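# Hold the first-aid pouch aloft, zip up and open

## Task

Lift the first-aid pouch into the air in a single hand so it touches nothing else. Its zip opening must face upward (a tilt is fine, but not close to lying on its side) and be spread wide enough for the biggest sachet to fit through. At the end every sachet must be resting on the table, with neither hand holding any of them.

## Robot and tools

Robot: two arms, left_arm and right_arm, each ending in a sixteen-motor, four-digit hand (index, middle, ring, thumb). right_arm has a right hand; left_arm has its mirror-image left hand. left_arm's base is near (-0.018, +0.295, 0) m and right_arm's near (-0.023, -0.271, 0) m. A camera stand is behind the arms.

Scene frame: origin at table-top height, midway between the arms. +x points out over the table, +z up, and +y toward left_arm. Names are not image sides.

Hand point frame, right hand: +z runs along straight fingers toward the tips. +y comes out of the palm face; the palm surface sits at y = -0.062. +x crosses the palm away from the thumb. On the left hand +x points toward the thumb instead. A rigid mast at the wrist on the palm side (x +0.05 to +0.10, z -0.16 to -0.11, y up to +0.06; x sign flips on the left hand) can collide with things. Straight fingertips reach about 0.12 m past the hand point. Bending fingers first swings the tips toward +y.

execute_actions(actions, cameras). actions is a list of actions run in order. Each action lasts 0.5 s and is a table of at most 15 rows, one per 1/30 s step. A shorter table repeats its last row. Every row is one flat list of 48 numbers, each in [-1, 1], covering both arms even if one stays still:
- 1-6: left_arm dx, dy, dz, rx, ry, rz.
- 7-22: left hand motor goals.
- 23: left current_limit. 24: left speed.
- 25-30: right_arm dx..rz.
- 31-46: right hand motor goals.
- 47: right current_limit. 48: right speed.

Arm numbers are offsets, not poses. They are measured from that arm's Hand target as it stood when the action began, along that target's own axes. Every row in an action counts from that same start, so do not add rows up. A repeated offset in a later action moves the hand further. Scale: 1.0 equals 0.6 m for dx, dy, dz and 180 degrees for rx, ry, rz. The last three form one rotation vector. All zeros re-asks for the current target.

Hand motor order, in rows and in every hand readout: index_mcp, index_abd, index_pip, index_dip, thumb_cmc, thumb_axl, thumb_mcp, thumb_ipl, middle_mcp, middle_abd, middle_pip, middle_dip, ring_mcp, ring_abd, ring_pip, ring_dip. These are absolute goal angles, scaled linearly between each hinge's stops. A 0 is a real goal, not "hold". To keep a hand unchanged, send back its hand_goal, hand_current_limit and hand_speed.
- Finger hinges, degrees at +1 / -1, then the straight value:
  - _mcp bends at the knuckle toward the palm: +128/-18, straight -0.75.
  - _abd swings sideways away from the thumb: +60/-60, straight 0.
  - _pip: +108/-29, straight -0.58.
  - _dip: +117/-21, straight -0.70.
- Thumb hinges:
  - thumb_cmc swings the thumb from beside the palm to in front of it: +120/-20, flat at -0.71.
  - thumb_axl rolls it about its own line: +140/-27, straight -0.68.
  - thumb_mcp: +109/-69, straight -0.23.
  - thumb_ipl: +108/-77, straight -0.17.

current_limit maps -1..+1 to 0..550 mA per motor, never below 11 mA. speed sets how fast the goal moves: (speed+1)/2 of 8.5 rad/s. They start at +0.4 and -0.6 and stay as last sent. A low current limit can leave a finger too weak to lift, and it also slows the hinge.

cameras: a list of names, ["all"] or []. If omitted, images are returned only for an empty actions list. Names: cam_head_left, cam_head_right, cam_high (896x504), cam_left_wrist, cam_right_wrist (672x504, fisheye). An unknown name rejects the call. An empty actions list just reports state, the scene number and the task.

zoom_image(camera, region): region is [x0, y0, x1, y1] in pixels of that camera's most recent image, at most 504 by 504. read_manual(section) returns only licence text. finished_scene(scene) ends the current scene for good. Call it only once the pouch is held up, zip up and open, with the sachets on the table and released.

Results give, per arm:
- end_effector_position (m) and end_effector_quat_wxyz, in the scene frame, accurate to a few cm.
- Hand target, your last commanded pose after clipping; new offsets start from it.
- Joint positions, velocities and torques.
- Step positions from during the motion.
- For each hand: hand_goal, hand_measured (same scale), hand_current_ma, and hand_state per motor. States are moving, goal, blocked (stopped short and still pressing) or overload (shut down).
A MOTOR HOT line appears at 85 °C. At 100 °C an OVER-TEMPERATURE FAULT drops that arm for 30-60 s or longer.

Motion behaviour:
- Commanded orientation is limited to within 40 degrees of the measured one at each step.
- The hand often stops short of the target, and waiting does not close the gap. Resend the remaining distance as an offset.
- Loads make the elbow sag, so command a bit higher than the height you want.
- Tiny moves may not start.
- To stop pushing against something, command the target back past the hand point.

Gripping: a finger presses only while its goal lies beyond the object's surface, harder the further beyond, up to the current limit. A motor at 495 mA or more for 5 s in total shuts off for 10 s and lets go. Use moderate limits.

Time runs while you think, and the robot holds its last command meanwhile. Holding loads or stretching an arm out heats the motors.

Avoid:
- letting anything fall or leaving it off the table, which fails the task;
- releasing objects that are still moving, and drops;
- slamming into the table or other fixed or heavy things;
- arms hitting or pressing each other, including one hand gripping the other's fingers;
- pushing toward poses the arm cannot reach.
Loose objects may get an occasional small nudge.

Each tool is called after "Call:" as name([rows], argument=value, ...), one row to a line, values as JSON.

## Session

Call:
execute_actions(actions=[])

Scene clock: 0.00 s.
left_arm: end_effector_position=(+0.3911, -0.1871, +0.3081) hand_goal=(-0.754, +0.000, -0.576, -0.696, -0.714, -0.678, -0.226, -0.168, -0.754, +0.000, -0.576, -0.696, -0.754, +0.000, -0.576, -0.696) hand_measured=(-0.754, +0.000, -0.576, -0.696, -0.714, -0.678, -0.226, -0.168, -0.754, +0.000, -0.576, -0.696, -0.754, +0.000, -0.576, -0.696) hand_current_ma=(+0, +0, +0, +0, +0, +0, +0, +0, +0, +0, +0, +0, +0, +0, +0, +0) hand_state=(goal, goal, goal, goal, goal, goal, goal, goal, goal, goal, goal, goal, overload, goal, goal, goal) hand_current_limit=0.40 hand_speed=-0.60 end_effector_quat_wxyz=(+0.592, +0.534, +0.598, -0.088) | right_arm: end_effector_position=(+0.5132, -0.5945, +0.2194) hand_goal=(-0.754, +0.000, -0.576, -0.696, -0.714, -0.678, -0.226, -0.168, -0.754, +0.000, -0.576, -0.696, -0.754, +0.000, -0.576, -0.696) hand_measured=(-0.754, +0.000, -0.576, -0.696, -0.714, -0.678, -0.226, -0.168, -0.754, +0.000, -0.576, -0.696, -0.754, +0.000, -0.576, -0.696) hand_current_ma=(+0, +0, +0, +0, +0, +0, +0, +0, +0, +0, +0, +0, +0, +0, +0, +0) hand_state=(goal, goal, goal, goal, goal, goal, goal, goal, goal, goal, goal, goal, goal, goal, goal, goal) hand_current_limit=0.40 hand_speed=-0.60 end_effector_quat_wxyz=(-0.024, +0.820, +0.572, +0.008)
Joint positions: left_arm=[-1.041 1.461 1.023 0.145 -0.159 -1.038] | right_arm=[-0.557 1.777 1.732 -1.563 -0.034 -0.189]
Joint velocities: within noise
Joint torques (N m): no reading
Heat: left arm: hottest waist 35 °C; right arm: hottest waist 33 °C.
Hand target: left_arm +0.3944, -0.1915, +0.3372; +0.614, +0.520, +0.586, -0.092 | right_arm +0.5191, -0.5996, +0.2275; -0.012, +0.821, +0.570, +0.010

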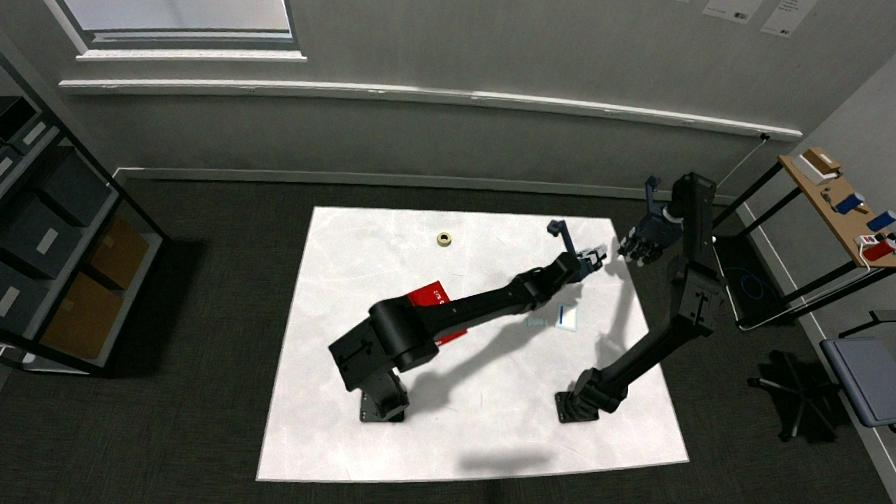

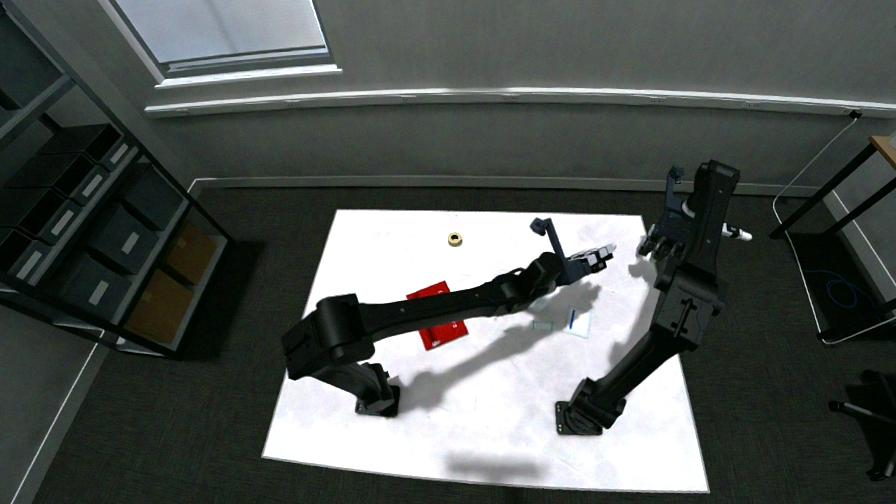

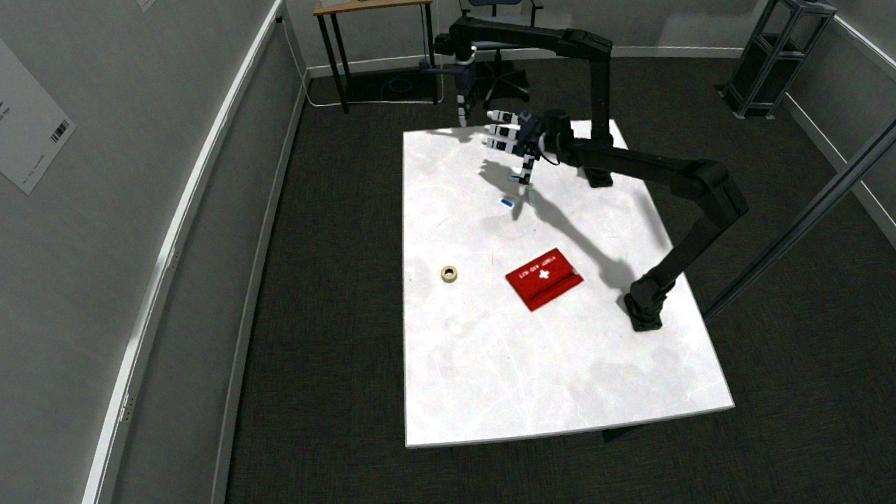

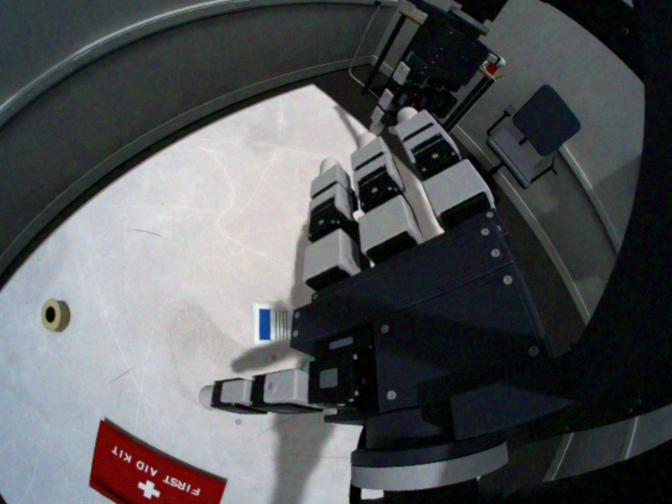

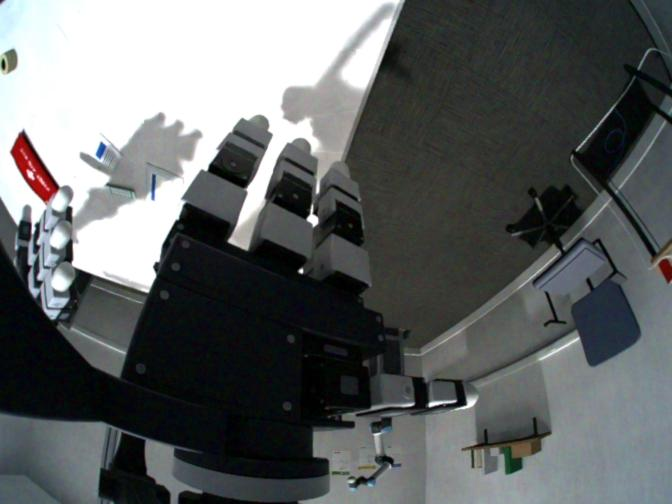

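Call:
zoom_image(camera="cam_high", region=[430, 150, 650, 330])

Call:
zoom_image(camera="cam_head_left", region=[340, 200, 660, 380])

Call:
zoom_image(camera="cam_left_wrist", region=[0, 270, 320, 504])

Call:
zoom_image(camera="cam_head_right", region=[340, 200, 660, 380])

Scaled by 2.291 from the camera's 896x504 image, which has a finer 1280x720 frame.

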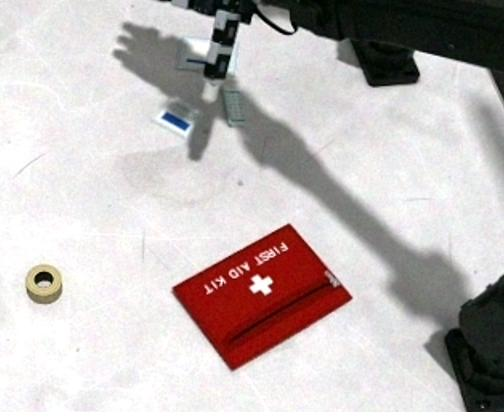

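Scaled by 1.575 from the camera's 896x504 image, which has a finer 1280x720 frame.

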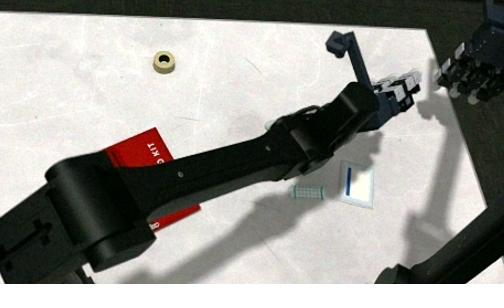

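Scaled by 1.575 from the camera's 672x504 image, which has a finer 960x720 frame.

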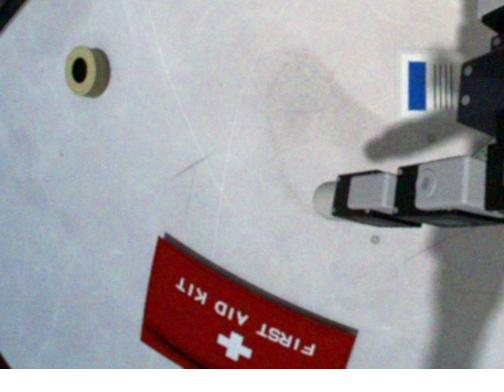

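Scaled by 1.575 from the camera's 896x504 image, which has a finer 1280x720 frame.

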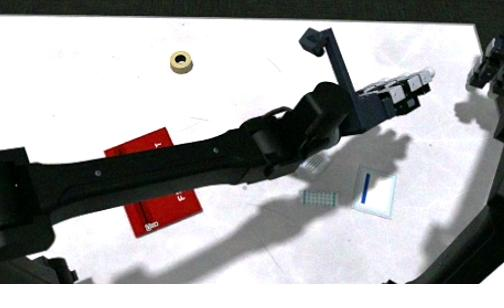

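Call:
execute_actions([
  [[0.028,0.078,-0.125,0,0,0,-0.754,0,-0.576,-0.696,-0.714,-0.678,-0.226,-0.168,-0.754,0,-0.576,-0.696,-0.754,0,-0.576,-0.696,0.4,-0.6,0,0,0,0,0,0,-0.754,0,-0.576,-0.696,-0.714,-0.678,-0.226,-0.168,-0.754,0,-0.576,-0.696,-0.754,0,-0.576,-0.696,0.4,-0.6]],
  [[0.028,0.078,-0.125,0,0,0,-0.754,0,-0.576,-0.696,-0.714,-0.678,-0.226,-0.168,-0.754,0,-0.576,-0.696,-0.754,0,-0.576,-0.696,0.4,-0.6,0,0,0,0,0,0,-0.754,0,-0.576,-0.696,-0.714,-0.678,-0.226,-0.168,-0.754,0,-0.576,-0.696,-0.754,0,-0.576,-0.696,0.4,-0.6]],
  [[0.028,0.078,-0.125,0,0,0,-0.754,0,-0.576,-0.696,-0.714,-0.678,-0.226,-0.168,-0.754,0,-0.576,-0.696,-0.754,0,-0.576,-0.696,0.4,-0.6,0,0,0,0,0,0,-0.754,0,-0.576,-0.696,-0.714,-0.678,-0.226,-0.168,-0.754,0,-0.576,-0.696,-0.754,0,-0.576,-0.696,0.4,-0.6]],
  [[0.028,0.078,-0.125,0,0,0,-0.754,0,-0.576,-0.696,-0.714,-0.678,-0.226,-0.168,-0.754,0,-0.576,-0.696,-0.754,0,-0.576,-0.696,0.4,-0.6,0,0,0,0,0,0,-0.754,0,-0.576,-0.696,-0.714,-0.678,-0.226,-0.168,-0.754,0,-0.576,-0.696,-0.754,0,-0.576,-0.696,0.4,-0.6]],
  [[0,0,0,0.0635,0.0858,0.008,-0.754,0,-0.576,-0.696,-0.714,-0.678,-0.226,-0.168,-0.754,0,-0.576,-0.696,-0.754,0,-0.576,-0.696,0.4,-0.6,0,0,0,0,0,0,-0.754,0,-0.576,-0.696,-0.714,-0.678,-0.226,-0.168,-0.754,0,-0.576,-0.696,-0.754,0,-0.576,-0.696,0.4,-0.6]],
  [[0,0,0,0.0635,0.0858,0.008,-0.754,0,-0.576,-0.696,-0.714,-0.678,-0.226,-0.168,-0.754,0,-0.576,-0.696,-0.754,0,-0.576,-0.696,0.4,-0.6,0,0,0,0,0,0,-0.754,0,-0.576,-0.696,-0.714,-0.678,-0.226,-0.168,-0.754,0,-0.576,-0.696,-0.754,0,-0.576,-0.696,0.4,-0.6]],
], cameras=["all"])

Scene clock: 82.67 s.
left_arm: end_effector_position=(+0.3593, +0.1560, +0.4193) hand_goal=(-0.754, +0.000, -0.576, -0.696, -0.714, -0.678, -0.226, -0.168, -0.754, +0.000, -0.576, -0.696, -0.754, +0.000, -0.576, -0.696) hand_measured=(-0.760, -0.002, -0.578, -0.696, -0.718, -0.678, -0.224, -0.168, -0.760, -0.002, -0.578, -0.696, -1.000, -0.002, -0.578, -0.696) hand_current_ma=(-1, +0, +0, +0, -1, +0, +0, +0, -1, +0, +0, +0, +0, +0, +0, +0) hand_state=(goal, goal, goal, goal, goal, goal, goal, goal, goal, goal, goal, goal, overload, goal, goal, goal) hand_current_limit=0.40 hand_speed=-0.60 end_effector_quat_wxyz=(+0.306, +0.640, +0.703, -0.058) | right_arm: end_effector_position=(+0.5132, -0.5945, +0.2194) hand_goal=(-0.754, +0.000, -0.576, -0.696, -0.714, -0.678, -0.226, -0.168, -0.754, +0.000, -0.576, -0.696, -0.754, +0.000, -0.576, -0.696) hand_measured=(-0.754, +0.000, -0.576, -0.696, -0.714, -0.678, -0.224, -0.168, -0.754, +0.000, -0.576, -0.696, -0.754, +0.000, -0.576, -0.696) hand_current_ma=(+3, +0, -2, +0, -1, +2, +10, +1, +3, +0, -2, +0, +3, +0, -2, +0) hand_state=(goal, goal, goal, goal, goal, goal, goal, goal, goal, goal, goal, goal, goal, goal, goal, goal) hand_current_limit=0.40 hand_speed=-0.60 end_effector_quat_wxyz=(-0.024, +0.820, +0.572, +0.008)
Joint positions: left_arm=[-0.366 0.945 1.292 -1.361 0.319 -0.553] | right_arm=[-0.557 1.777 1.732 -1.563 -0.034 -0.189]
Joint torques (N m): left_arm=[-1.38 -3.78 14.09 0.28 0.03 0.18] | right_arm=[-0.03 -15.85 9.35 -0.05 0.05 -0.04]
Heat: left arm: hottest elbow 50 °C; right arm: hottest elbow 43 °C.
Hand target: left_arm +0.3622, +0.1487, +0.4505; +0.325, +0.650, +0.685, -0.049 | right_arm +0.5191, -0.5996, +0.2275; -0.012, +0.821, +0.570, +0.010
Off the commanded pose: left_arm 0.032 m, 3 deg | right_arm 0.011 m, 1 deg.
Step readings (end_effector_position of left_arm | right_arm):
0: (+0.3911, -0.1871, +0.3081) | (+0.5132, -0.5945, +0.2194)
1: (+0.3910, -0.1873, +0.3083) | (+0.5132, -0.5945, +0.2194)
2: (+0.3908, -0.1861, +0.3088) | (+0.5132, -0.5945, +0.2194)
4: (+0.3877, -0.1758, +0.3102) | (+0.5132, -0.5945, +0.2194)
8: (+0.3829, -0.1347, +0.3287) | (+0.5132, -0.5945, +0.2194)
15: (+0.3860, -0.1037, +0.3665) | (+0.5132, -0.5945, +0.2194)
16: (+0.3854, -0.1043, +0.3656) | (+0.5132, -0.5945, +0.2194)
17: (+0.3849, -0.1037, +0.3633) | (+0.5132, -0.5945, +0.2194)
19: (+0.3807, -0.0938, +0.3550) | (+0.5132, -0.5945, +0.2194)
23: (+0.3763, -0.0501, +0.3581) | (+0.5132, -0.5945, +0.2194)
30: (+0.3765, -0.0188, +0.3863) | (+0.5132, -0.5945, +0.2194)
31: (+0.3760, -0.0196, +0.3857) | (+0.5132, -0.5945, +0.2194)
32: (+0.3759, -0.0190, +0.3841) | (+0.5132, -0.5945, +0.2194)
34: (+0.3727, -0.0103, +0.3792) | (+0.5132, -0.5945, +0.2194)
38: (+0.3705, +0.0364, +0.3925) | (+0.5132, -0.5945, +0.2194)
45: (+0.3665, +0.0646, +0.4114) | (+0.5132, -0.5945, +0.2194)
46: (+0.3663, +0.0638, +0.4096) | (+0.5132, -0.5945, +0.2194)
47: (+0.3664, +0.0649, +0.4065) | (+0.5132, -0.5945, +0.2194)
49: (+0.3637, +0.0732, +0.4027) | (+0.5132, -0.5945, +0.2194)
53: (+0.3624, +0.1220, +0.4167) | (+0.5132, -0.5945, +0.2194)
60: (+0.3590, +0.1473, +0.4200) | (+0.5132, -0.5945, +0.2194)
61: (+0.3593, +0.1471, +0.4175) | (+0.5132, -0.5945, +0.2194)
62: (+0.3587, +0.1472, +0.4135) | (+0.5132, -0.5945, +0.2194)
64: (+0.3569, +0.1486, +0.4042) | (+0.5132, -0.5945, +0.2194)
68: (+0.3577, +0.1510, +0.4056) | (+0.5132, -0.5945, +0.2194)
75: (+0.3586, +0.1505, +0.4171) | (+0.5132, -0.5945, +0.2194)
76: (+0.3585, +0.1511, +0.4169) | (+0.5132, -0.5945, +0.2194)
77: (+0.3581, +0.1550, +0.4148) | (+0.5132, -0.5945, +0.2194)
79: (+0.3566, +0.1605, +0.4115) | (+0.5132, -0.5945, +0.2194)
83: (+0.3613, +0.1594, +0.4179) | (+0.5132, -0.5945, +0.2194)
90: (+0.3614, +0.1564, +0.4173) | (+0.5132, -0.5945, +0.2194)

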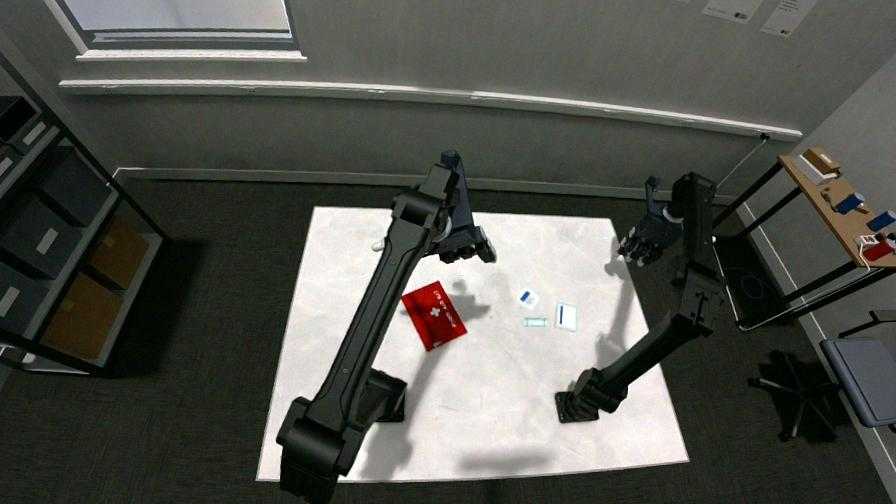

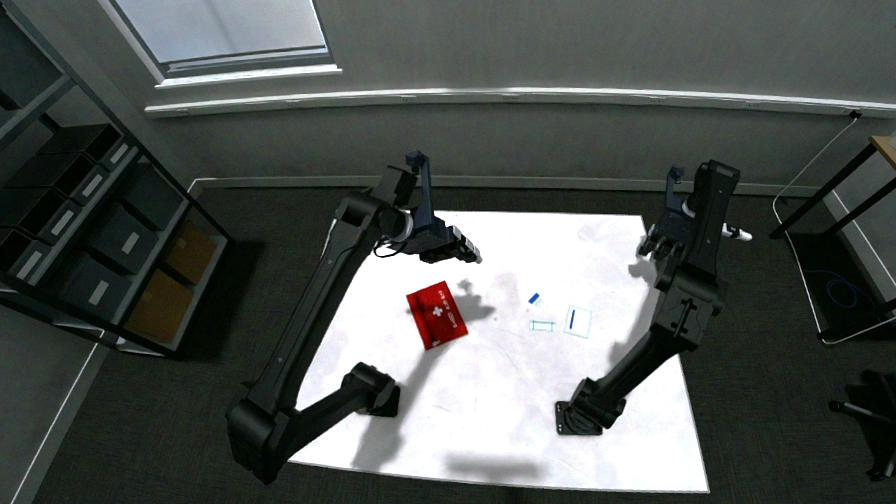

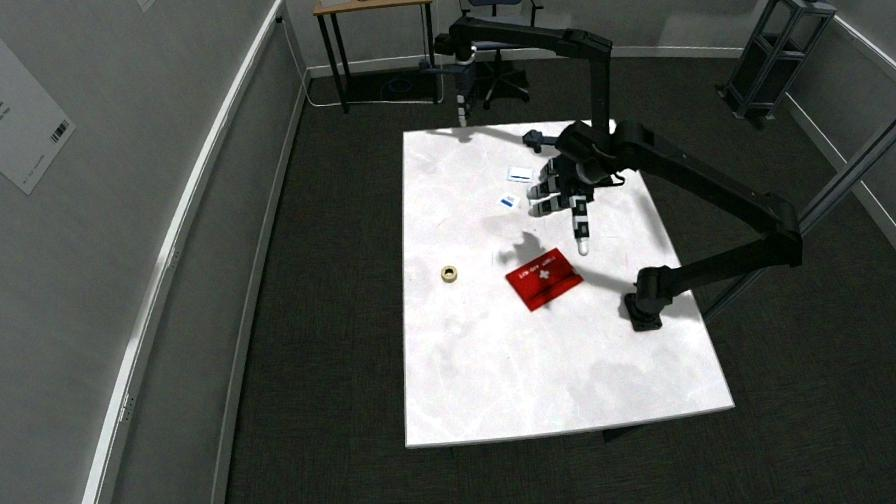

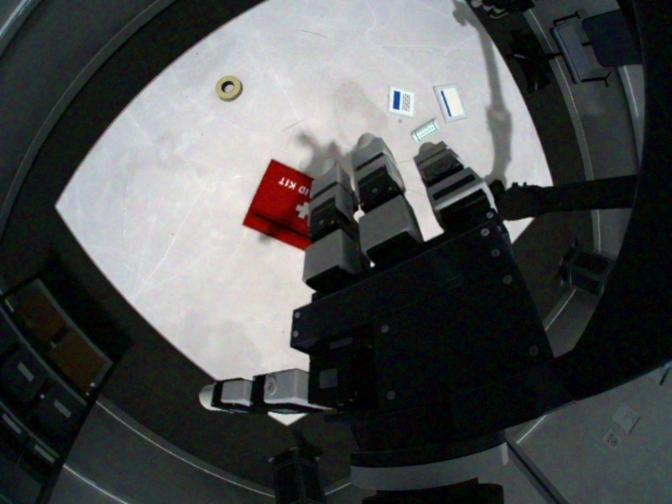

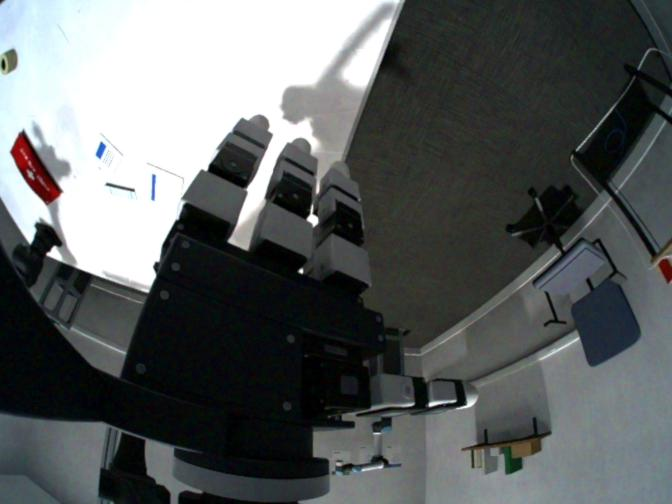

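Call:
zoom_image(camera="cam_head_left", region=[380, 260, 600, 370])

Call:
zoom_image(camera="cam_high", region=[480, 150, 620, 330])

Call:
zoom_image(camera="cam_left_wrist", region=[200, 60, 480, 270])

Scaled by 2.291 from the camera's 896x504 image, which has a finer 1280x720 frame.

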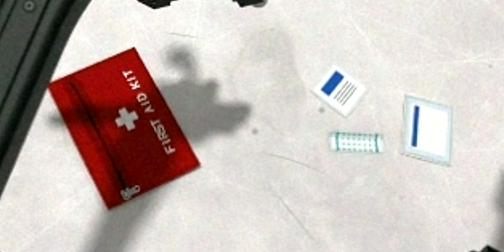

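Scaled by 2.800 from the camera's 896x504 image, which has a finer 1280x720 frame.

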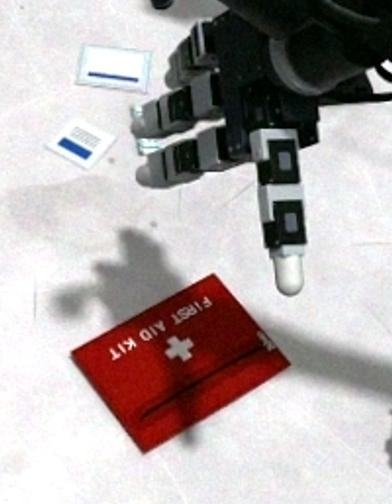

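Scaled by 1.800 from the camera's 672x504 image, which has a finer 960x720 frame.

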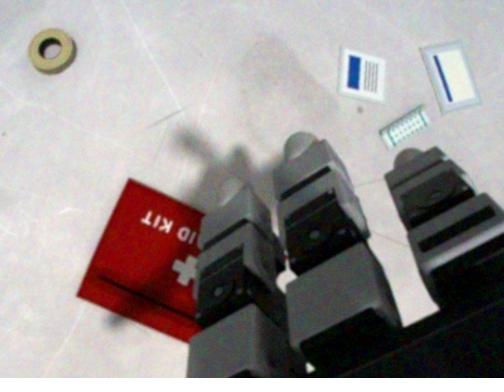

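Call:
execute_actions([
  [[-0.02,-0.12,0.054,0,0,0,-0.754,0,-0.576,-0.696,-0.714,-0.678,-0.226,-0.168,-0.754,0,-0.576,-0.696,-0.754,0,-0.576,-0.696,0.4,-0.6,0,0,0,0,0,0,-0.754,0,-0.576,-0.696,-0.714,-0.678,-0.226,-0.168,-0.754,0,-0.576,-0.696,-0.754,0,-0.576,-0.696,0.4,-0.6]],
  [[-0.02,-0.12,0.054,0,0,0,-0.754,0,-0.576,-0.696,-0.714,-0.678,-0.226,-0.168,-0.754,0,-0.576,-0.696,-0.754,0,-0.576,-0.696,0.4,-0.6,0,0,0,0,0,0,-0.754,0,-0.576,-0.696,-0.714,-0.678,-0.226,-0.168,-0.754,0,-0.576,-0.696,-0.754,0,-0.576,-0.696,0.4,-0.6]],
], cameras=["cam_left_wrist","cam_high"])

Call:
zoom_image(camera="cam_left_wrist", region=[150, 0, 470, 260])

Scene clock: 146.10 s.
left_arm: end_effector_position=(+0.2512, +0.0799, +0.3469) hand_goal=(-0.754, +0.000, -0.576, -0.696, -0.714, -0.678, -0.226, -0.168, -0.754, +0.000, -0.576, -0.696, -0.754, +0.000, -0.576, -0.696) hand_measured=(-0.756, -0.002, -0.578, -0.696, -0.716, -0.678, -0.224, -0.168, -0.756, -0.002, -0.576, -0.696, -0.970, -0.002, -0.576, -0.696) hand_current_ma=(+0, +0, +0, +0, +0, +0, +0, +0, +0, +0, +0, +0, +0, +0, +0, +0) hand_state=(goal, goal, goal, goal, goal, goal, goal, goal, goal, goal, goal, goal, overload, goal, goal, goal) hand_current_limit=0.40 hand_speed=-0.60 end_effector_quat_wxyz=(+0.301, +0.657, +0.689, -0.048) | right_arm: end_effector_position=(+0.5132, -0.5945, +0.2194) hand_goal=(-0.754, +0.000, -0.576, -0.696, -0.714, -0.678, -0.226, -0.168, -0.754, +0.000, -0.576, -0.696, -0.754, +0.000, -0.576, -0.696) hand_measured=(-0.754, +0.000, -0.576, -0.696, -0.714, -0.678, -0.224, -0.168, -0.754, +0.000, -0.576, -0.696, -0.754, +0.000, -0.576, -0.696) hand_current_ma=(+3, +0, -2, +0, -1, +2, +10, +1, +3, +0, -2, +0, +3, +0, -2, +0) hand_state=(goal, goal, goal, goal, goal, goal, goal, goal, goal, goal, goal, goal, goal, goal, goal, goal) hand_current_limit=0.40 hand_speed=-0.60 end_effector_quat_wxyz=(-0.024, +0.820, +0.572, +0.008)
Joint positions: left_arm=[-0.91 0.764 1.001 -1.188 0.005 -0.961] | right_arm=[-0.557 1.777 1.732 -1.563 -0.034 -0.189]
Joint torques (N m): left_arm=[-1.55 -2.84 10.45 2.18 -0.3 -0.18] | right_arm=[-0.09 -15.91 9.35 -0.05 0.06 -0.03]
Heat: left arm: hottest elbow 61 °C; right arm: hottest elbow 45 °C.
Hand target: left_arm +0.2527, +0.0746, +0.3608; +0.325, +0.650, +0.685, -0.049 | right_arm +0.5191, -0.5996, +0.2275; -0.012, +0.821, +0.570, +0.010
Off the commanded pose: left_arm 0.015 m, 3 deg | right_arm 0.011 m, 1 deg.
Step readings (end_effector_position of left_arm | right_arm):
0: (+0.3593, +0.1560, +0.4193) | (+0.5132, -0.5945, +0.2194)
1: (+0.3593, +0.1559, +0.4193) | (+0.5132, -0.5945, +0.2194)
2: (+0.3577, +0.1538, +0.4192) | (+0.5132, -0.5945, +0.2194)
4: (+0.3499, +0.1469, +0.4143) | (+0.5132, -0.5945, +0.2194)
8: (+0.3171, +0.1236, +0.3954) | (+0.5132, -0.5945, +0.2194)
15: (+0.3055, +0.1161, +0.3953) | (+0.5132, -0.5945, +0.2194)
16: (+0.3058, +0.1165, +0.3946) | (+0.5132, -0.5945, +0.2194)
17: (+0.3044, +0.1144, +0.3931) | (+0.5132, -0.5945, +0.2194)
19: (+0.2957, +0.1087, +0.3828) | (+0.5132, -0.5945, +0.2194)
23: (+0.2613, +0.0860, +0.3522) | (+0.5132, -0.5945, +0.2194)
30: (+0.2513, +0.0777, +0.3467) | (+0.5132, -0.5945, +0.2194)
Images, in order (width x height): cam_high 896x504, cam_left_wrist 672x504.

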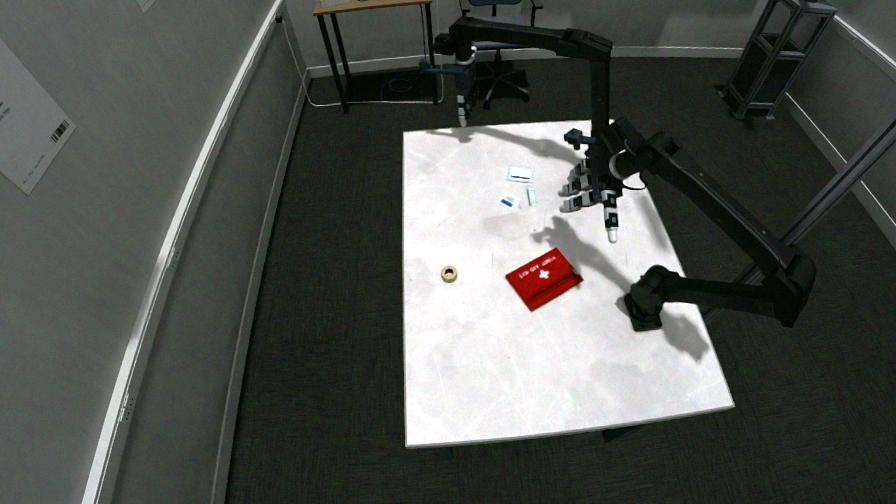

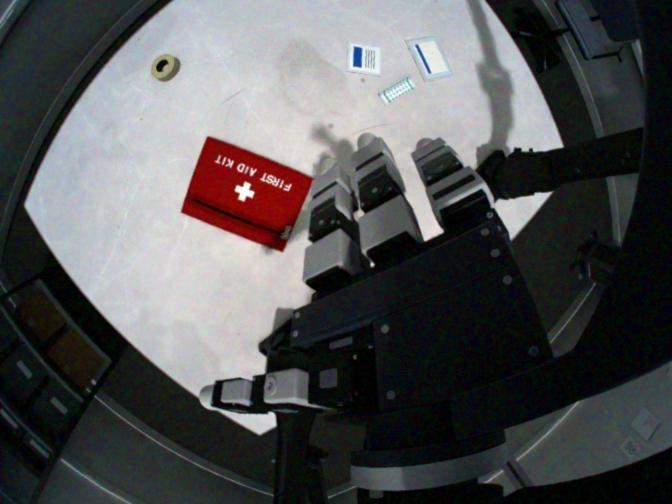

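Scaled by 1.575 from the camera's 672x504 image, which has a finer 960x720 frame.

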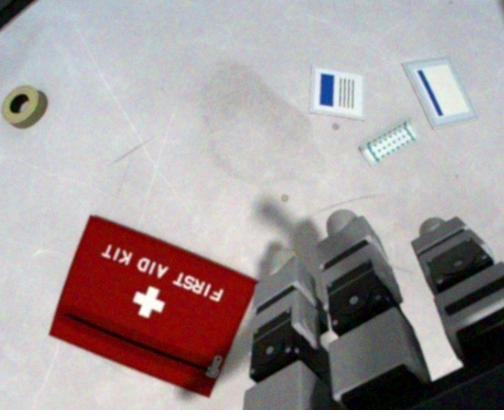

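Call:
zoom_image(camera="cam_left_wrist", region=[175, 125, 325, 265])

Call:
zoom_image(camera="cam_high", region=[495, 240, 595, 320])

Scaled by 3.360 from the camera's 672x504 image, which has a finer 960x720 frame.

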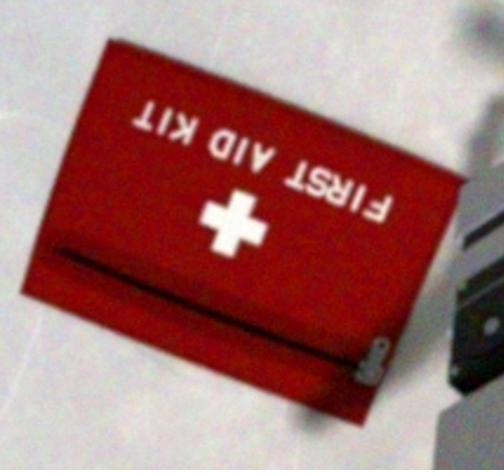

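Scaled by 5.040 from the camera's 896x504 image, which has a finer 1280x720 frame.

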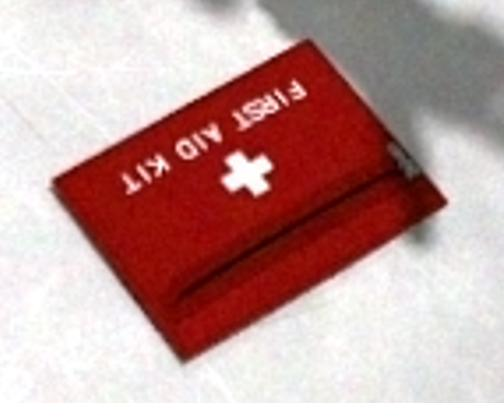

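Call:
execute_actions([
  [[0,0,0,0.052,0.0215,0.087,-0.65,0,-0.576,-0.696,-0.714,-0.678,-0.226,-0.168,-0.65,0,-0.576,-0.696,-0.754,0,-0.576,-0.696,0.4,-0.6,0,0,0,0,0,0,-0.754,0,-0.576,-0.696,-0.714,-0.678,-0.226,-0.168,-0.754,0,-0.576,-0.696,-0.754,0,-0.576,-0.696,0.4,-0.6]],
  [[0,0,0,0.052,0.0215,0.087,-0.55,0,-0.576,-0.696,-0.714,-0.678,-0.226,-0.168,-0.55,0,-0.576,-0.696,-0.754,0,-0.576,-0.696,0.4,-0.6,0,0,0,0,0,0,-0.754,0,-0.576,-0.696,-0.714,-0.678,-0.226,-0.168,-0.754,0,-0.576,-0.696,-0.754,0,-0.576,-0.696,0.4,-0.6]],
  [[0,0,0,0.052,0.0215,0.087,-0.55,0,-0.576,-0.696,-0.714,-0.678,-0.226,-0.168,-0.55,0,-0.576,-0.696,-0.754,0,-0.576,-0.696,0.4,-0.6,0,0,0,0,0,0,-0.754,0,-0.576,-0.696,-0.714,-0.678,-0.226,-0.168,-0.754,0,-0.576,-0.696,-0.754,0,-0.576,-0.696,0.4,-0.6]],
  [[0,0,0,0.052,0.0215,0.087,-0.55,0,-0.576,-0.696,-0.714,-0.678,-0.226,-0.168,-0.55,0,-0.576,-0.696,-0.754,0,-0.576,-0.696,0.4,-0.6,0,0,0,0,0,0,-0.754,0,-0.576,-0.696,-0.714,-0.678,-0.226,-0.168,-0.754,0,-0.576,-0.696,-0.754,0,-0.576,-0.696,0.4,-0.6]],
], cameras=["cam_left_wrist","cam_high"])

Scene clock: 410.40 s.
left_arm: end_effector_position=(+0.2437, +0.0768, +0.3327) hand_goal=(-0.550, +0.000, -0.576, -0.696, -0.714, -0.678, -0.226, -0.168, -0.550, +0.000, -0.576, -0.696, -0.754, +0.000, -0.576, -0.696) hand_measured=(-0.556, -0.002, -0.578, -0.696, -0.716, -0.678, -0.224, -0.168, -0.556, -0.002, -0.576, -0.696, -0.928, -0.002, -0.576, -0.696) hand_current_ma=(-1, +0, +0, +0, +0, +0, +0, +0, -1, +0, +0, +0, +0, +0, +0, +0) hand_state=(goal, goal, goal, goal, goal, goal, goal, goal, goal, goal, goal, goal, overload, goal, goal, goal) hand_current_limit=0.40 hand_speed=-0.60 end_effector_quat_wxyz=(+0.053, +0.967, +0.248, +0.035) | right_arm: end_effector_position=(+0.5132, -0.5945, +0.2194) hand_goal=(-0.754, +0.000, -0.576, -0.696, -0.714, -0.678, -0.226, -0.168, -0.754, +0.000, -0.576, -0.696, -0.754, +0.000, -0.576, -0.696) hand_measured=(-0.754, +0.000, -0.576, -0.696, -0.714, -0.678, -0.224, -0.168, -0.754, +0.000, -0.576, -0.696, -0.754, +0.000, -0.576, -0.696) hand_current_ma=(+3, +0, -2, +0, -1, +2, +10, +1, +3, +0, -2, +0, +3, +0, -2, +0) hand_state=(goal, goal, goal, goal, goal, goal, goal, goal, goal, goal, goal, goal, goal, goal, goal, goal) hand_current_limit=0.40 hand_speed=-0.60 end_effector_quat_wxyz=(-0.024, +0.820, +0.572, +0.008)
Joint positions: left_arm=[-0.643 0.937 1.178 -1.685 0.013 0.424] | right_arm=[-0.557 1.777 1.732 -1.563 -0.034 -0.189]
Joint torques (N m): left_arm=[0.67 -2.96 13.57 -0.53 -0.12 0.11] | right_arm=[-0.15 -15.85 9.33 -0.06 0.06 -0.03]
Heat: left arm: hottest elbow 52 °C; right arm: hottest elbow 49 °C.
Hand target: left_arm +0.2528, +0.0747, +0.3606; -0.001, +0.971, +0.241, +0.000 | right_arm +0.5191, -0.5996, +0.2275; -0.012, +0.821, +0.570, +0.010
Off the commanded pose: left_arm 0.029 m, 7 deg | right_arm 0.011 m, 1 deg.
joint sent to its limit (left arm) — joint 4 (wrist pitch), lower limit. The joint targets are off in orientation, not in position.
Step readings (end_effector_position of left_arm | right_arm):
0: (+0.2512, +0.0799, +0.3469) | (+0.5132, -0.5945, +0.2194)
1: (+0.2511, +0.0797, +0.3468) | (+0.5132, -0.5945, +0.2194)
2: (+0.2502, +0.0782, +0.3464) | (+0.5132, -0.5945, +0.2194)
4: (+0.2463, +0.0768, +0.3420) | (+0.5132, -0.5945, +0.2194)
8: (+0.2433, +0.0810, +0.3310) | (+0.5132, -0.5945, +0.2194)
15: (+0.2462, +0.0830, +0.3252) | (+0.5132, -0.5945, +0.2194)
16: (+0.2463, +0.0825, +0.3261) | (+0.5132, -0.5945, +0.2194)
17: (+0.2449, +0.0826, +0.3262) | (+0.5132, -0.5945, +0.2194)
19: (+0.2437, +0.0841, +0.3275) | (+0.5132, -0.5945, +0.2194)
23: (+0.2455, +0.0849, +0.3308) | (+0.5132, -0.5945, +0.2194)
30: (+0.2474, +0.0834, +0.3302) | (+0.5132, -0.5945, +0.2194)
31: (+0.2470, +0.0829, +0.3302) | (+0.5132, -0.5945, +0.2194)
32: (+0.2459, +0.0830, +0.3304) | (+0.5132, -0.5945, +0.2194)
34: (+0.2451, +0.0859, +0.3311) | (+0.5132, -0.5945, +0.2194)
38: (+0.2473, +0.0839, +0.3335) | (+0.5132, -0.5945, +0.2194)
45: (+0.2467, +0.0815, +0.3316) | (+0.5132, -0.5945, +0.2194)
46: (+0.2467, +0.0811, +0.3319) | (+0.5132, -0.5945, +0.2194)
47: (+0.2466, +0.0804, +0.3322) | (+0.5132, -0.5945, +0.2194)
49: (+0.2491, +0.0831, +0.3324) | (+0.5132, -0.5945, +0.2194)
53: (+0.2484, +0.0815, +0.3328) | (+0.5132, -0.5945, +0.2194)
60: (+0.2456, +0.0785, +0.3328) | (+0.5132, -0.5945, +0.2194)
Images, in order (width x height): cam_high 896x504, cam_left_wrist 672x504.

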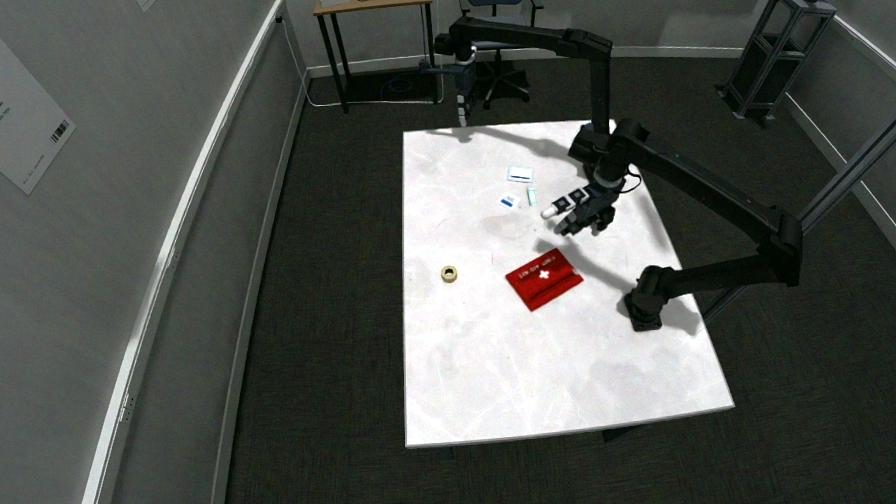

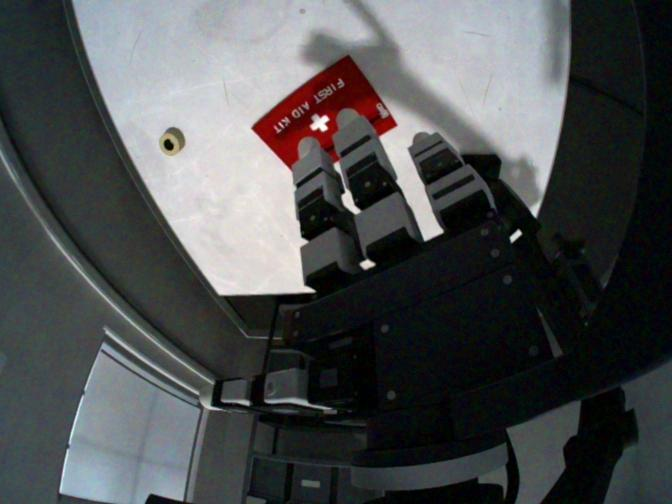

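Call:
execute_actions([
  [[0.034,-0.013,0.089,0,0,0,-0.55,0,-0.576,-0.696,-0.714,-0.678,-0.226,-0.168,-0.55,0,-0.576,-0.696,-0.754,0,-0.576,-0.696,0.4,-0.6,0,0,0,0,0,0,-0.754,0,-0.576,-0.696,-0.714,-0.678,-0.226,-0.168,-0.754,0,-0.576,-0.696,-0.754,0,-0.576,-0.696,0.4,-0.6]],
  [[0.034,-0.013,0.089,0,0,0,-0.55,0,-0.576,-0.696,-0.714,-0.678,-0.226,-0.168,-0.55,0,-0.576,-0.696,-0.754,0,-0.576,-0.696,0.4,-0.6,0,0,0,0,0,0,-0.754,0,-0.576,-0.696,-0.714,-0.678,-0.226,-0.168,-0.754,0,-0.576,-0.696,-0.754,0,-0.576,-0.696,0.4,-0.6]],
  [[0.034,-0.013,0.089,0,0,0,-0.55,0,-0.576,-0.696,-0.714,-0.678,-0.226,-0.168,-0.55,0,-0.576,-0.696,-0.754,0,-0.576,-0.696,0.4,-0.6,0,0,0,0,0,0,-0.754,0,-0.576,-0.696,-0.714,-0.678,-0.226,-0.168,-0.754,0,-0.576,-0.696,-0.754,0,-0.576,-0.696,0.4,-0.6]],
], cameras=["cam_left_wrist","cam_high","cam_head_left"])

Call:
zoom_image(camera="cam_left_wrist", region=[200, 0, 450, 240])

Call:
zoom_image(camera="cam_high", region=[480, 200, 620, 330])

Scene clock: 435.47 s.
left_arm: end_effector_position=(+0.2871, +0.1270, +0.1928) hand_goal=(-0.550, +0.000, -0.576, -0.696, -0.714, -0.678, -0.226, -0.168, -0.550, +0.000, -0.576, -0.696, -0.754, +0.000, -0.576, -0.696) hand_measured=(-0.552, +0.000, -0.578, -0.696, -0.714, -0.678, -0.222, -0.168, -0.552, +0.000, -0.576, -0.696, -0.814, -0.002, -0.576, -0.696) hand_current_ma=(+0, +0, +0, +0, +0, +0, +1, +0, +0, +0, +0, +0, +0, +0, +0, +0) hand_state=(goal, goal, goal, goal, goal, goal, goal, goal, goal, goal, goal, goal, overload, goal, goal, goal) hand_current_limit=0.40 hand_speed=-0.60 end_effector_quat_wxyz=(-0.013, +0.969, +0.245, -0.012) | right_arm: end_effector_position=(+0.5132, -0.5945, +0.2194) hand_goal=(-0.754, +0.000, -0.576, -0.696, -0.714, -0.678, -0.226, -0.168, -0.754, +0.000, -0.576, -0.696, -0.754, +0.000, -0.576, -0.696) hand_measured=(-0.754, +0.000, -0.576, -0.696, -0.714, -0.678, -0.224, -0.168, -0.754, +0.000, -0.576, -0.696, -0.754, +0.000, -0.576, -0.696) hand_current_ma=(+3, +0, -2, +0, -1, +2, +10, +1, +3, +0, -2, +0, +3, +0, -2, +0) hand_state=(goal, goal, goal, goal, goal, goal, goal, goal, goal, goal, goal, goal, goal, goal, goal, goal) hand_current_limit=0.40 hand_speed=-0.60 end_effector_quat_wxyz=(-0.024, +0.820, +0.572, +0.008)
Joint positions: left_arm=[-0.403 1.061 0.927 -1.472 -0.007 0.671] | right_arm=[-0.557 1.777 1.732 -1.563 -0.034 -0.189]
Joint torques (N m): left_arm=[0.5 -4.84 9.44 0.44 0.08 0.1] | right_arm=[-0.03 -15.91 9.35 -0.05 0.05 -0.03]
Heat: left arm: hottest elbow 52 °C; right arm: hottest elbow 49 °C.
Hand target: left_arm +0.2960, +0.1241, +0.2006; -0.001, +0.971, +0.240, +0.000 | right_arm +0.5191, -0.5996, +0.2275; -0.012, +0.821, +0.570, +0.010
Off the commanded pose: left_arm 0.012 m, 2 deg | right_arm 0.011 m, 1 deg.
Step readings (end_effector_position of left_arm | right_arm):
0: (+0.2437, +0.0768, +0.3327) | (+0.5132, -0.5945, +0.2194)
1: (+0.2438, +0.0768, +0.3325) | (+0.5132, -0.5945, +0.2194)
2: (+0.2451, +0.0779, +0.3319) | (+0.5132, -0.5945, +0.2194)
4: (+0.2497, +0.0808, +0.3286) | (+0.5132, -0.5945, +0.2194)
8: (+0.2629, +0.0878, +0.3150) | (+0.5132, -0.5945, +0.2194)
15: (+0.2672, +0.0906, +0.3013) | (+0.5132, -0.5945, +0.2194)
16: (+0.2669, +0.0903, +0.3012) | (+0.5132, -0.5945, +0.2194)
17: (+0.2666, +0.0909, +0.2992) | (+0.5132, -0.5945, +0.2194)
19: (+0.2667, +0.0945, +0.2883) | (+0.5132, -0.5945, +0.2194)
23: (+0.2687, +0.1091, +0.2564) | (+0.5132, -0.5945, +0.2194)
30: (+0.2737, +0.1113, +0.2451) | (+0.5132, -0.5945, +0.2194)
31: (+0.2736, +0.1109, +0.2449) | (+0.5132, -0.5945, +0.2194)
32: (+0.2753, +0.1108, +0.2431) | (+0.5132, -0.5945, +0.2194)
34: (+0.2797, +0.1117, +0.2338) | (+0.5132, -0.5945, +0.2194)
38: (+0.2822, +0.1251, +0.2037) | (+0.5132, -0.5945, +0.2194)
45: (+0.2867, +0.1281, +0.1924) | (+0.5132, -0.5945, +0.2194)
Images, in order (width x height): cam_head_left 896x504, cam_high 896x504, cam_left_wrist 672x504.

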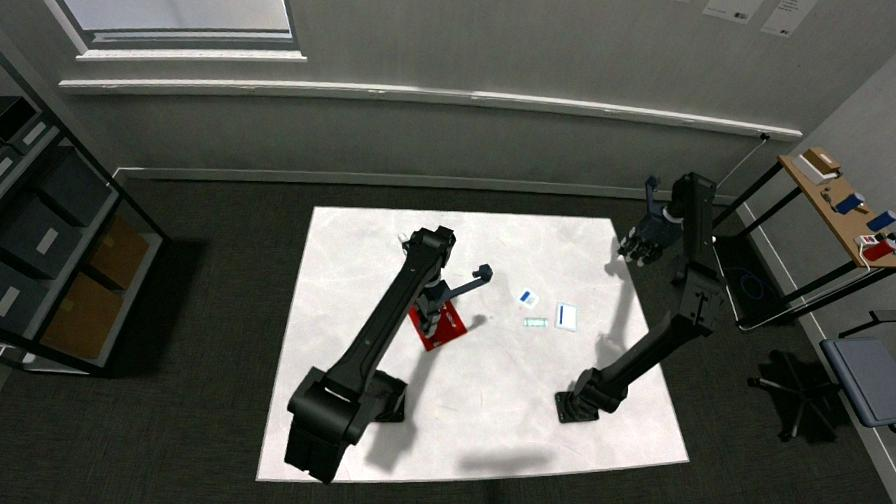

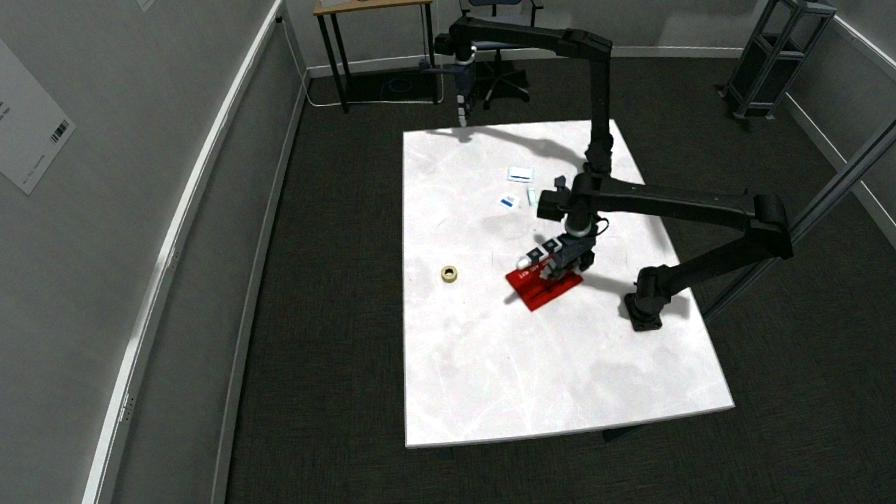

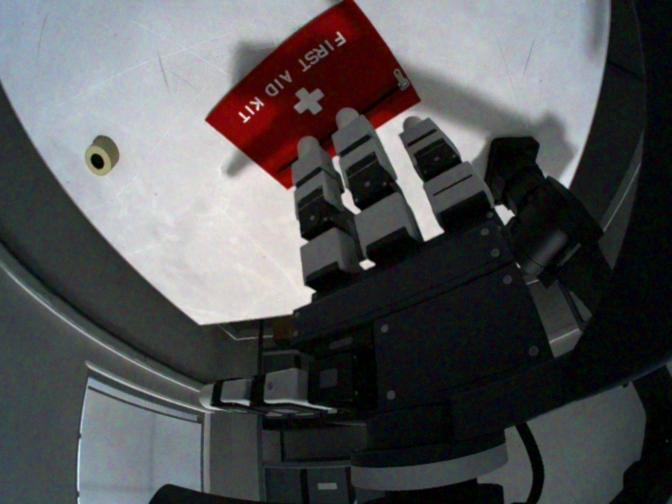

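Scaled by 2.016 from the camera's 672x504 image, which has a finer 960x720 frame.

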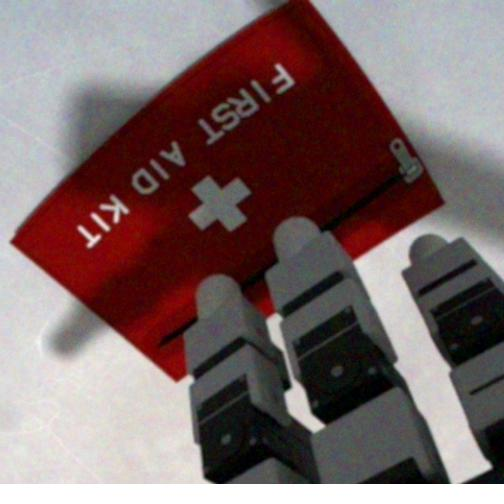

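Scaled by 3.600 from the camera's 896x504 image, which has a finer 1280x720 frame.

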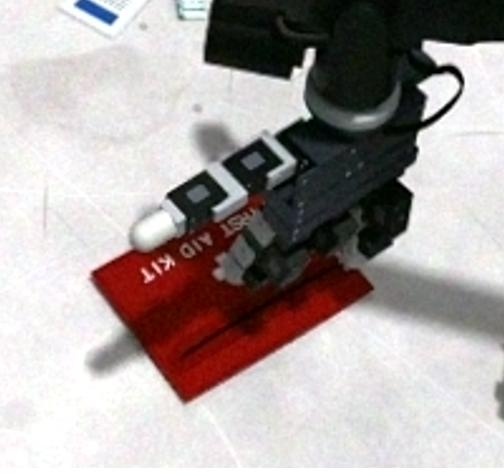

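Call:
execute_actions([
  [[0,0,0.045,0,0,0,-0.55,0,-0.576,-0.696,-0.714,-0.678,-0.226,-0.168,-0.55,0,-0.576,-0.696,-0.754,0,-0.576,-0.696,0.4,-0.6,0,0,0,0,0,0,-0.754,0,-0.576,-0.696,-0.714,-0.678,-0.226,-0.168,-0.754,0,-0.576,-0.696,-0.754,0,-0.576,-0.696,0.4,-0.6]],
  [[0,0,0.035,0,0,0,-0.55,0,-0.576,-0.696,-0.714,-0.678,-0.226,-0.168,-0.55,0,-0.576,-0.696,-0.754,0,-0.576,-0.696,0.4,-0.6,0,0,0,0,0,0,-0.754,0,-0.576,-0.696,-0.714,-0.678,-0.226,-0.168,-0.754,0,-0.576,-0.696,-0.754,0,-0.576,-0.696,0.4,-0.6]],
], cameras=["cam_left_wrist"])

Call:
zoom_image(camera="cam_left_wrist", region=[200, 0, 450, 240])

Scene clock: 459.73 s.
left_arm: end_effector_position=(+0.2878, +0.1269, +0.1481) hand_goal=(-0.550, +0.000, -0.576, -0.696, -0.714, -0.678, -0.226, -0.168, -0.550, +0.000, -0.576, -0.696, -0.754, +0.000, -0.576, -0.696) hand_measured=(-0.552, +0.000, -0.578, -0.696, -0.714, -0.678, -0.222, -0.168, -0.552, +0.000, -0.576, -0.696, -0.798, -0.002, -0.576, -0.696) hand_current_ma=(+0, +0, +0, +0, +0, +0, +1, +0, +0, +0, +0, +0, +0, +0, +0, +0) hand_state=(goal, goal, goal, goal, goal, goal, goal, goal, goal, goal, goal, goal, overload, goal, goal, goal) hand_current_limit=0.40 hand_speed=-0.60 end_effector_quat_wxyz=(-0.012, +0.969, +0.245, -0.008) | right_arm: end_effector_position=(+0.5132, -0.5945, +0.2194) hand_goal=(-0.754, +0.000, -0.576, -0.696, -0.714, -0.678, -0.226, -0.168, -0.754, +0.000, -0.576, -0.696, -0.754, +0.000, -0.576, -0.696) hand_measured=(-0.754, +0.000, -0.576, -0.696, -0.714, -0.678, -0.224, -0.168, -0.754, +0.000, -0.576, -0.696, -0.754, +0.000, -0.576, -0.696) hand_current_ma=(+3, +0, -2, +0, -1, +2, +10, +1, +3, +0, -2, +0, +3, +0, -2, +0) hand_state=(goal, goal, goal, goal, goal, goal, goal, goal, goal, goal, goal, goal, goal, goal, goal, goal) hand_current_limit=0.40 hand_speed=-0.60 end_effector_quat_wxyz=(-0.024, +0.820, +0.572, +0.008)
Joint positions: left_arm=[-0.403 1.085 0.823 -1.337 -0.009 0.671] | right_arm=[-0.557 1.777 1.732 -1.563 -0.034 -0.189]
Joint torques (N m): left_arm=[0.5 -4.66 8.76 0.51 0.09 0.1] | right_arm=[-0.03 -15.85 9.33 -0.06 0.05 -0.04]
Heat: left arm: hottest elbow 52 °C; right arm: hottest elbow 50 °C.
Hand target: left_arm +0.2958, +0.1242, +0.1524; -0.001, +0.971, +0.240, +0.000 | right_arm +0.5191, -0.5996, +0.2275; -0.012, +0.821, +0.570, +0.010
Off the commanded pose: left_arm 0.009 m, 2 deg | right_arm 0.011 m, 1 deg.
Step readings (end_effector_position of left_arm | right_arm):
0: (+0.2871, +0.1270, +0.1928) | (+0.5132, -0.5945, +0.2194)
1: (+0.2871, +0.1270, +0.1928) | (+0.5132, -0.5945, +0.2194)
2: (+0.2876, +0.1267, +0.1918) | (+0.5132, -0.5945, +0.2194)
4: (+0.2899, +0.1258, +0.1881) | (+0.5132, -0.5945, +0.2194)
8: (+0.2873, +0.1269, +0.1739) | (+0.5132, -0.5945, +0.2194)
15: (+0.2873, +0.1269, +0.1682) | (+0.5132, -0.5945, +0.2194)
16: (+0.2876, +0.1267, +0.1683) | (+0.5132, -0.5945, +0.2194)
17: (+0.2882, +0.1265, +0.1675) | (+0.5132, -0.5945, +0.2194)
19: (+0.2899, +0.1258, +0.1646) | (+0.5132, -0.5945, +0.2194)
23: (+0.2875, +0.1271, +0.1526) | (+0.5132, -0.5945, +0.2194)
30: (+0.2878, +0.1269, +0.1481) | (+0.5132, -0.5945, +0.2194)
Images, in order (width x height): cam_left_wrist 672x504.

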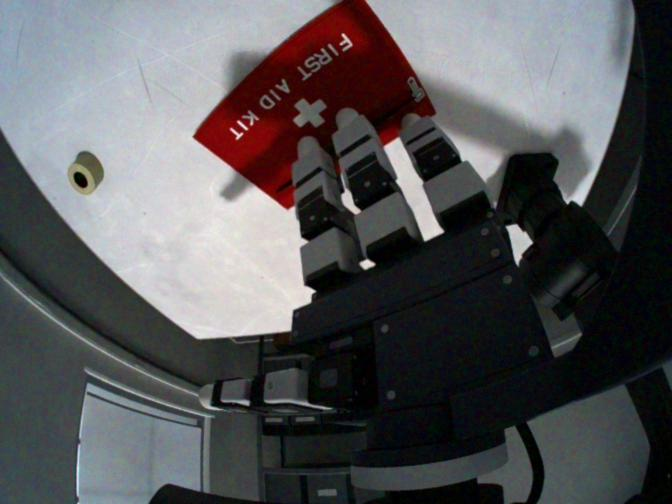

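Scaled by 2.016 from the camera's 672x504 image, which has a finer 960x720 frame.

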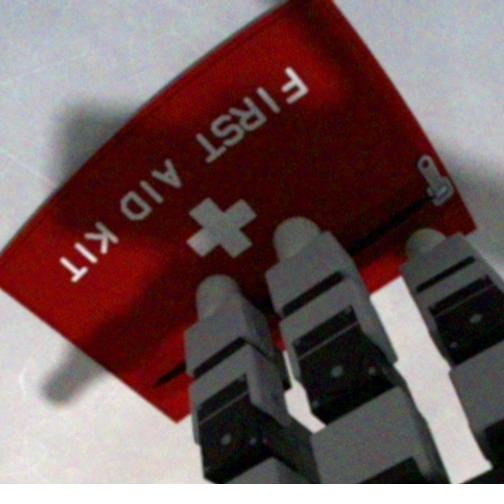

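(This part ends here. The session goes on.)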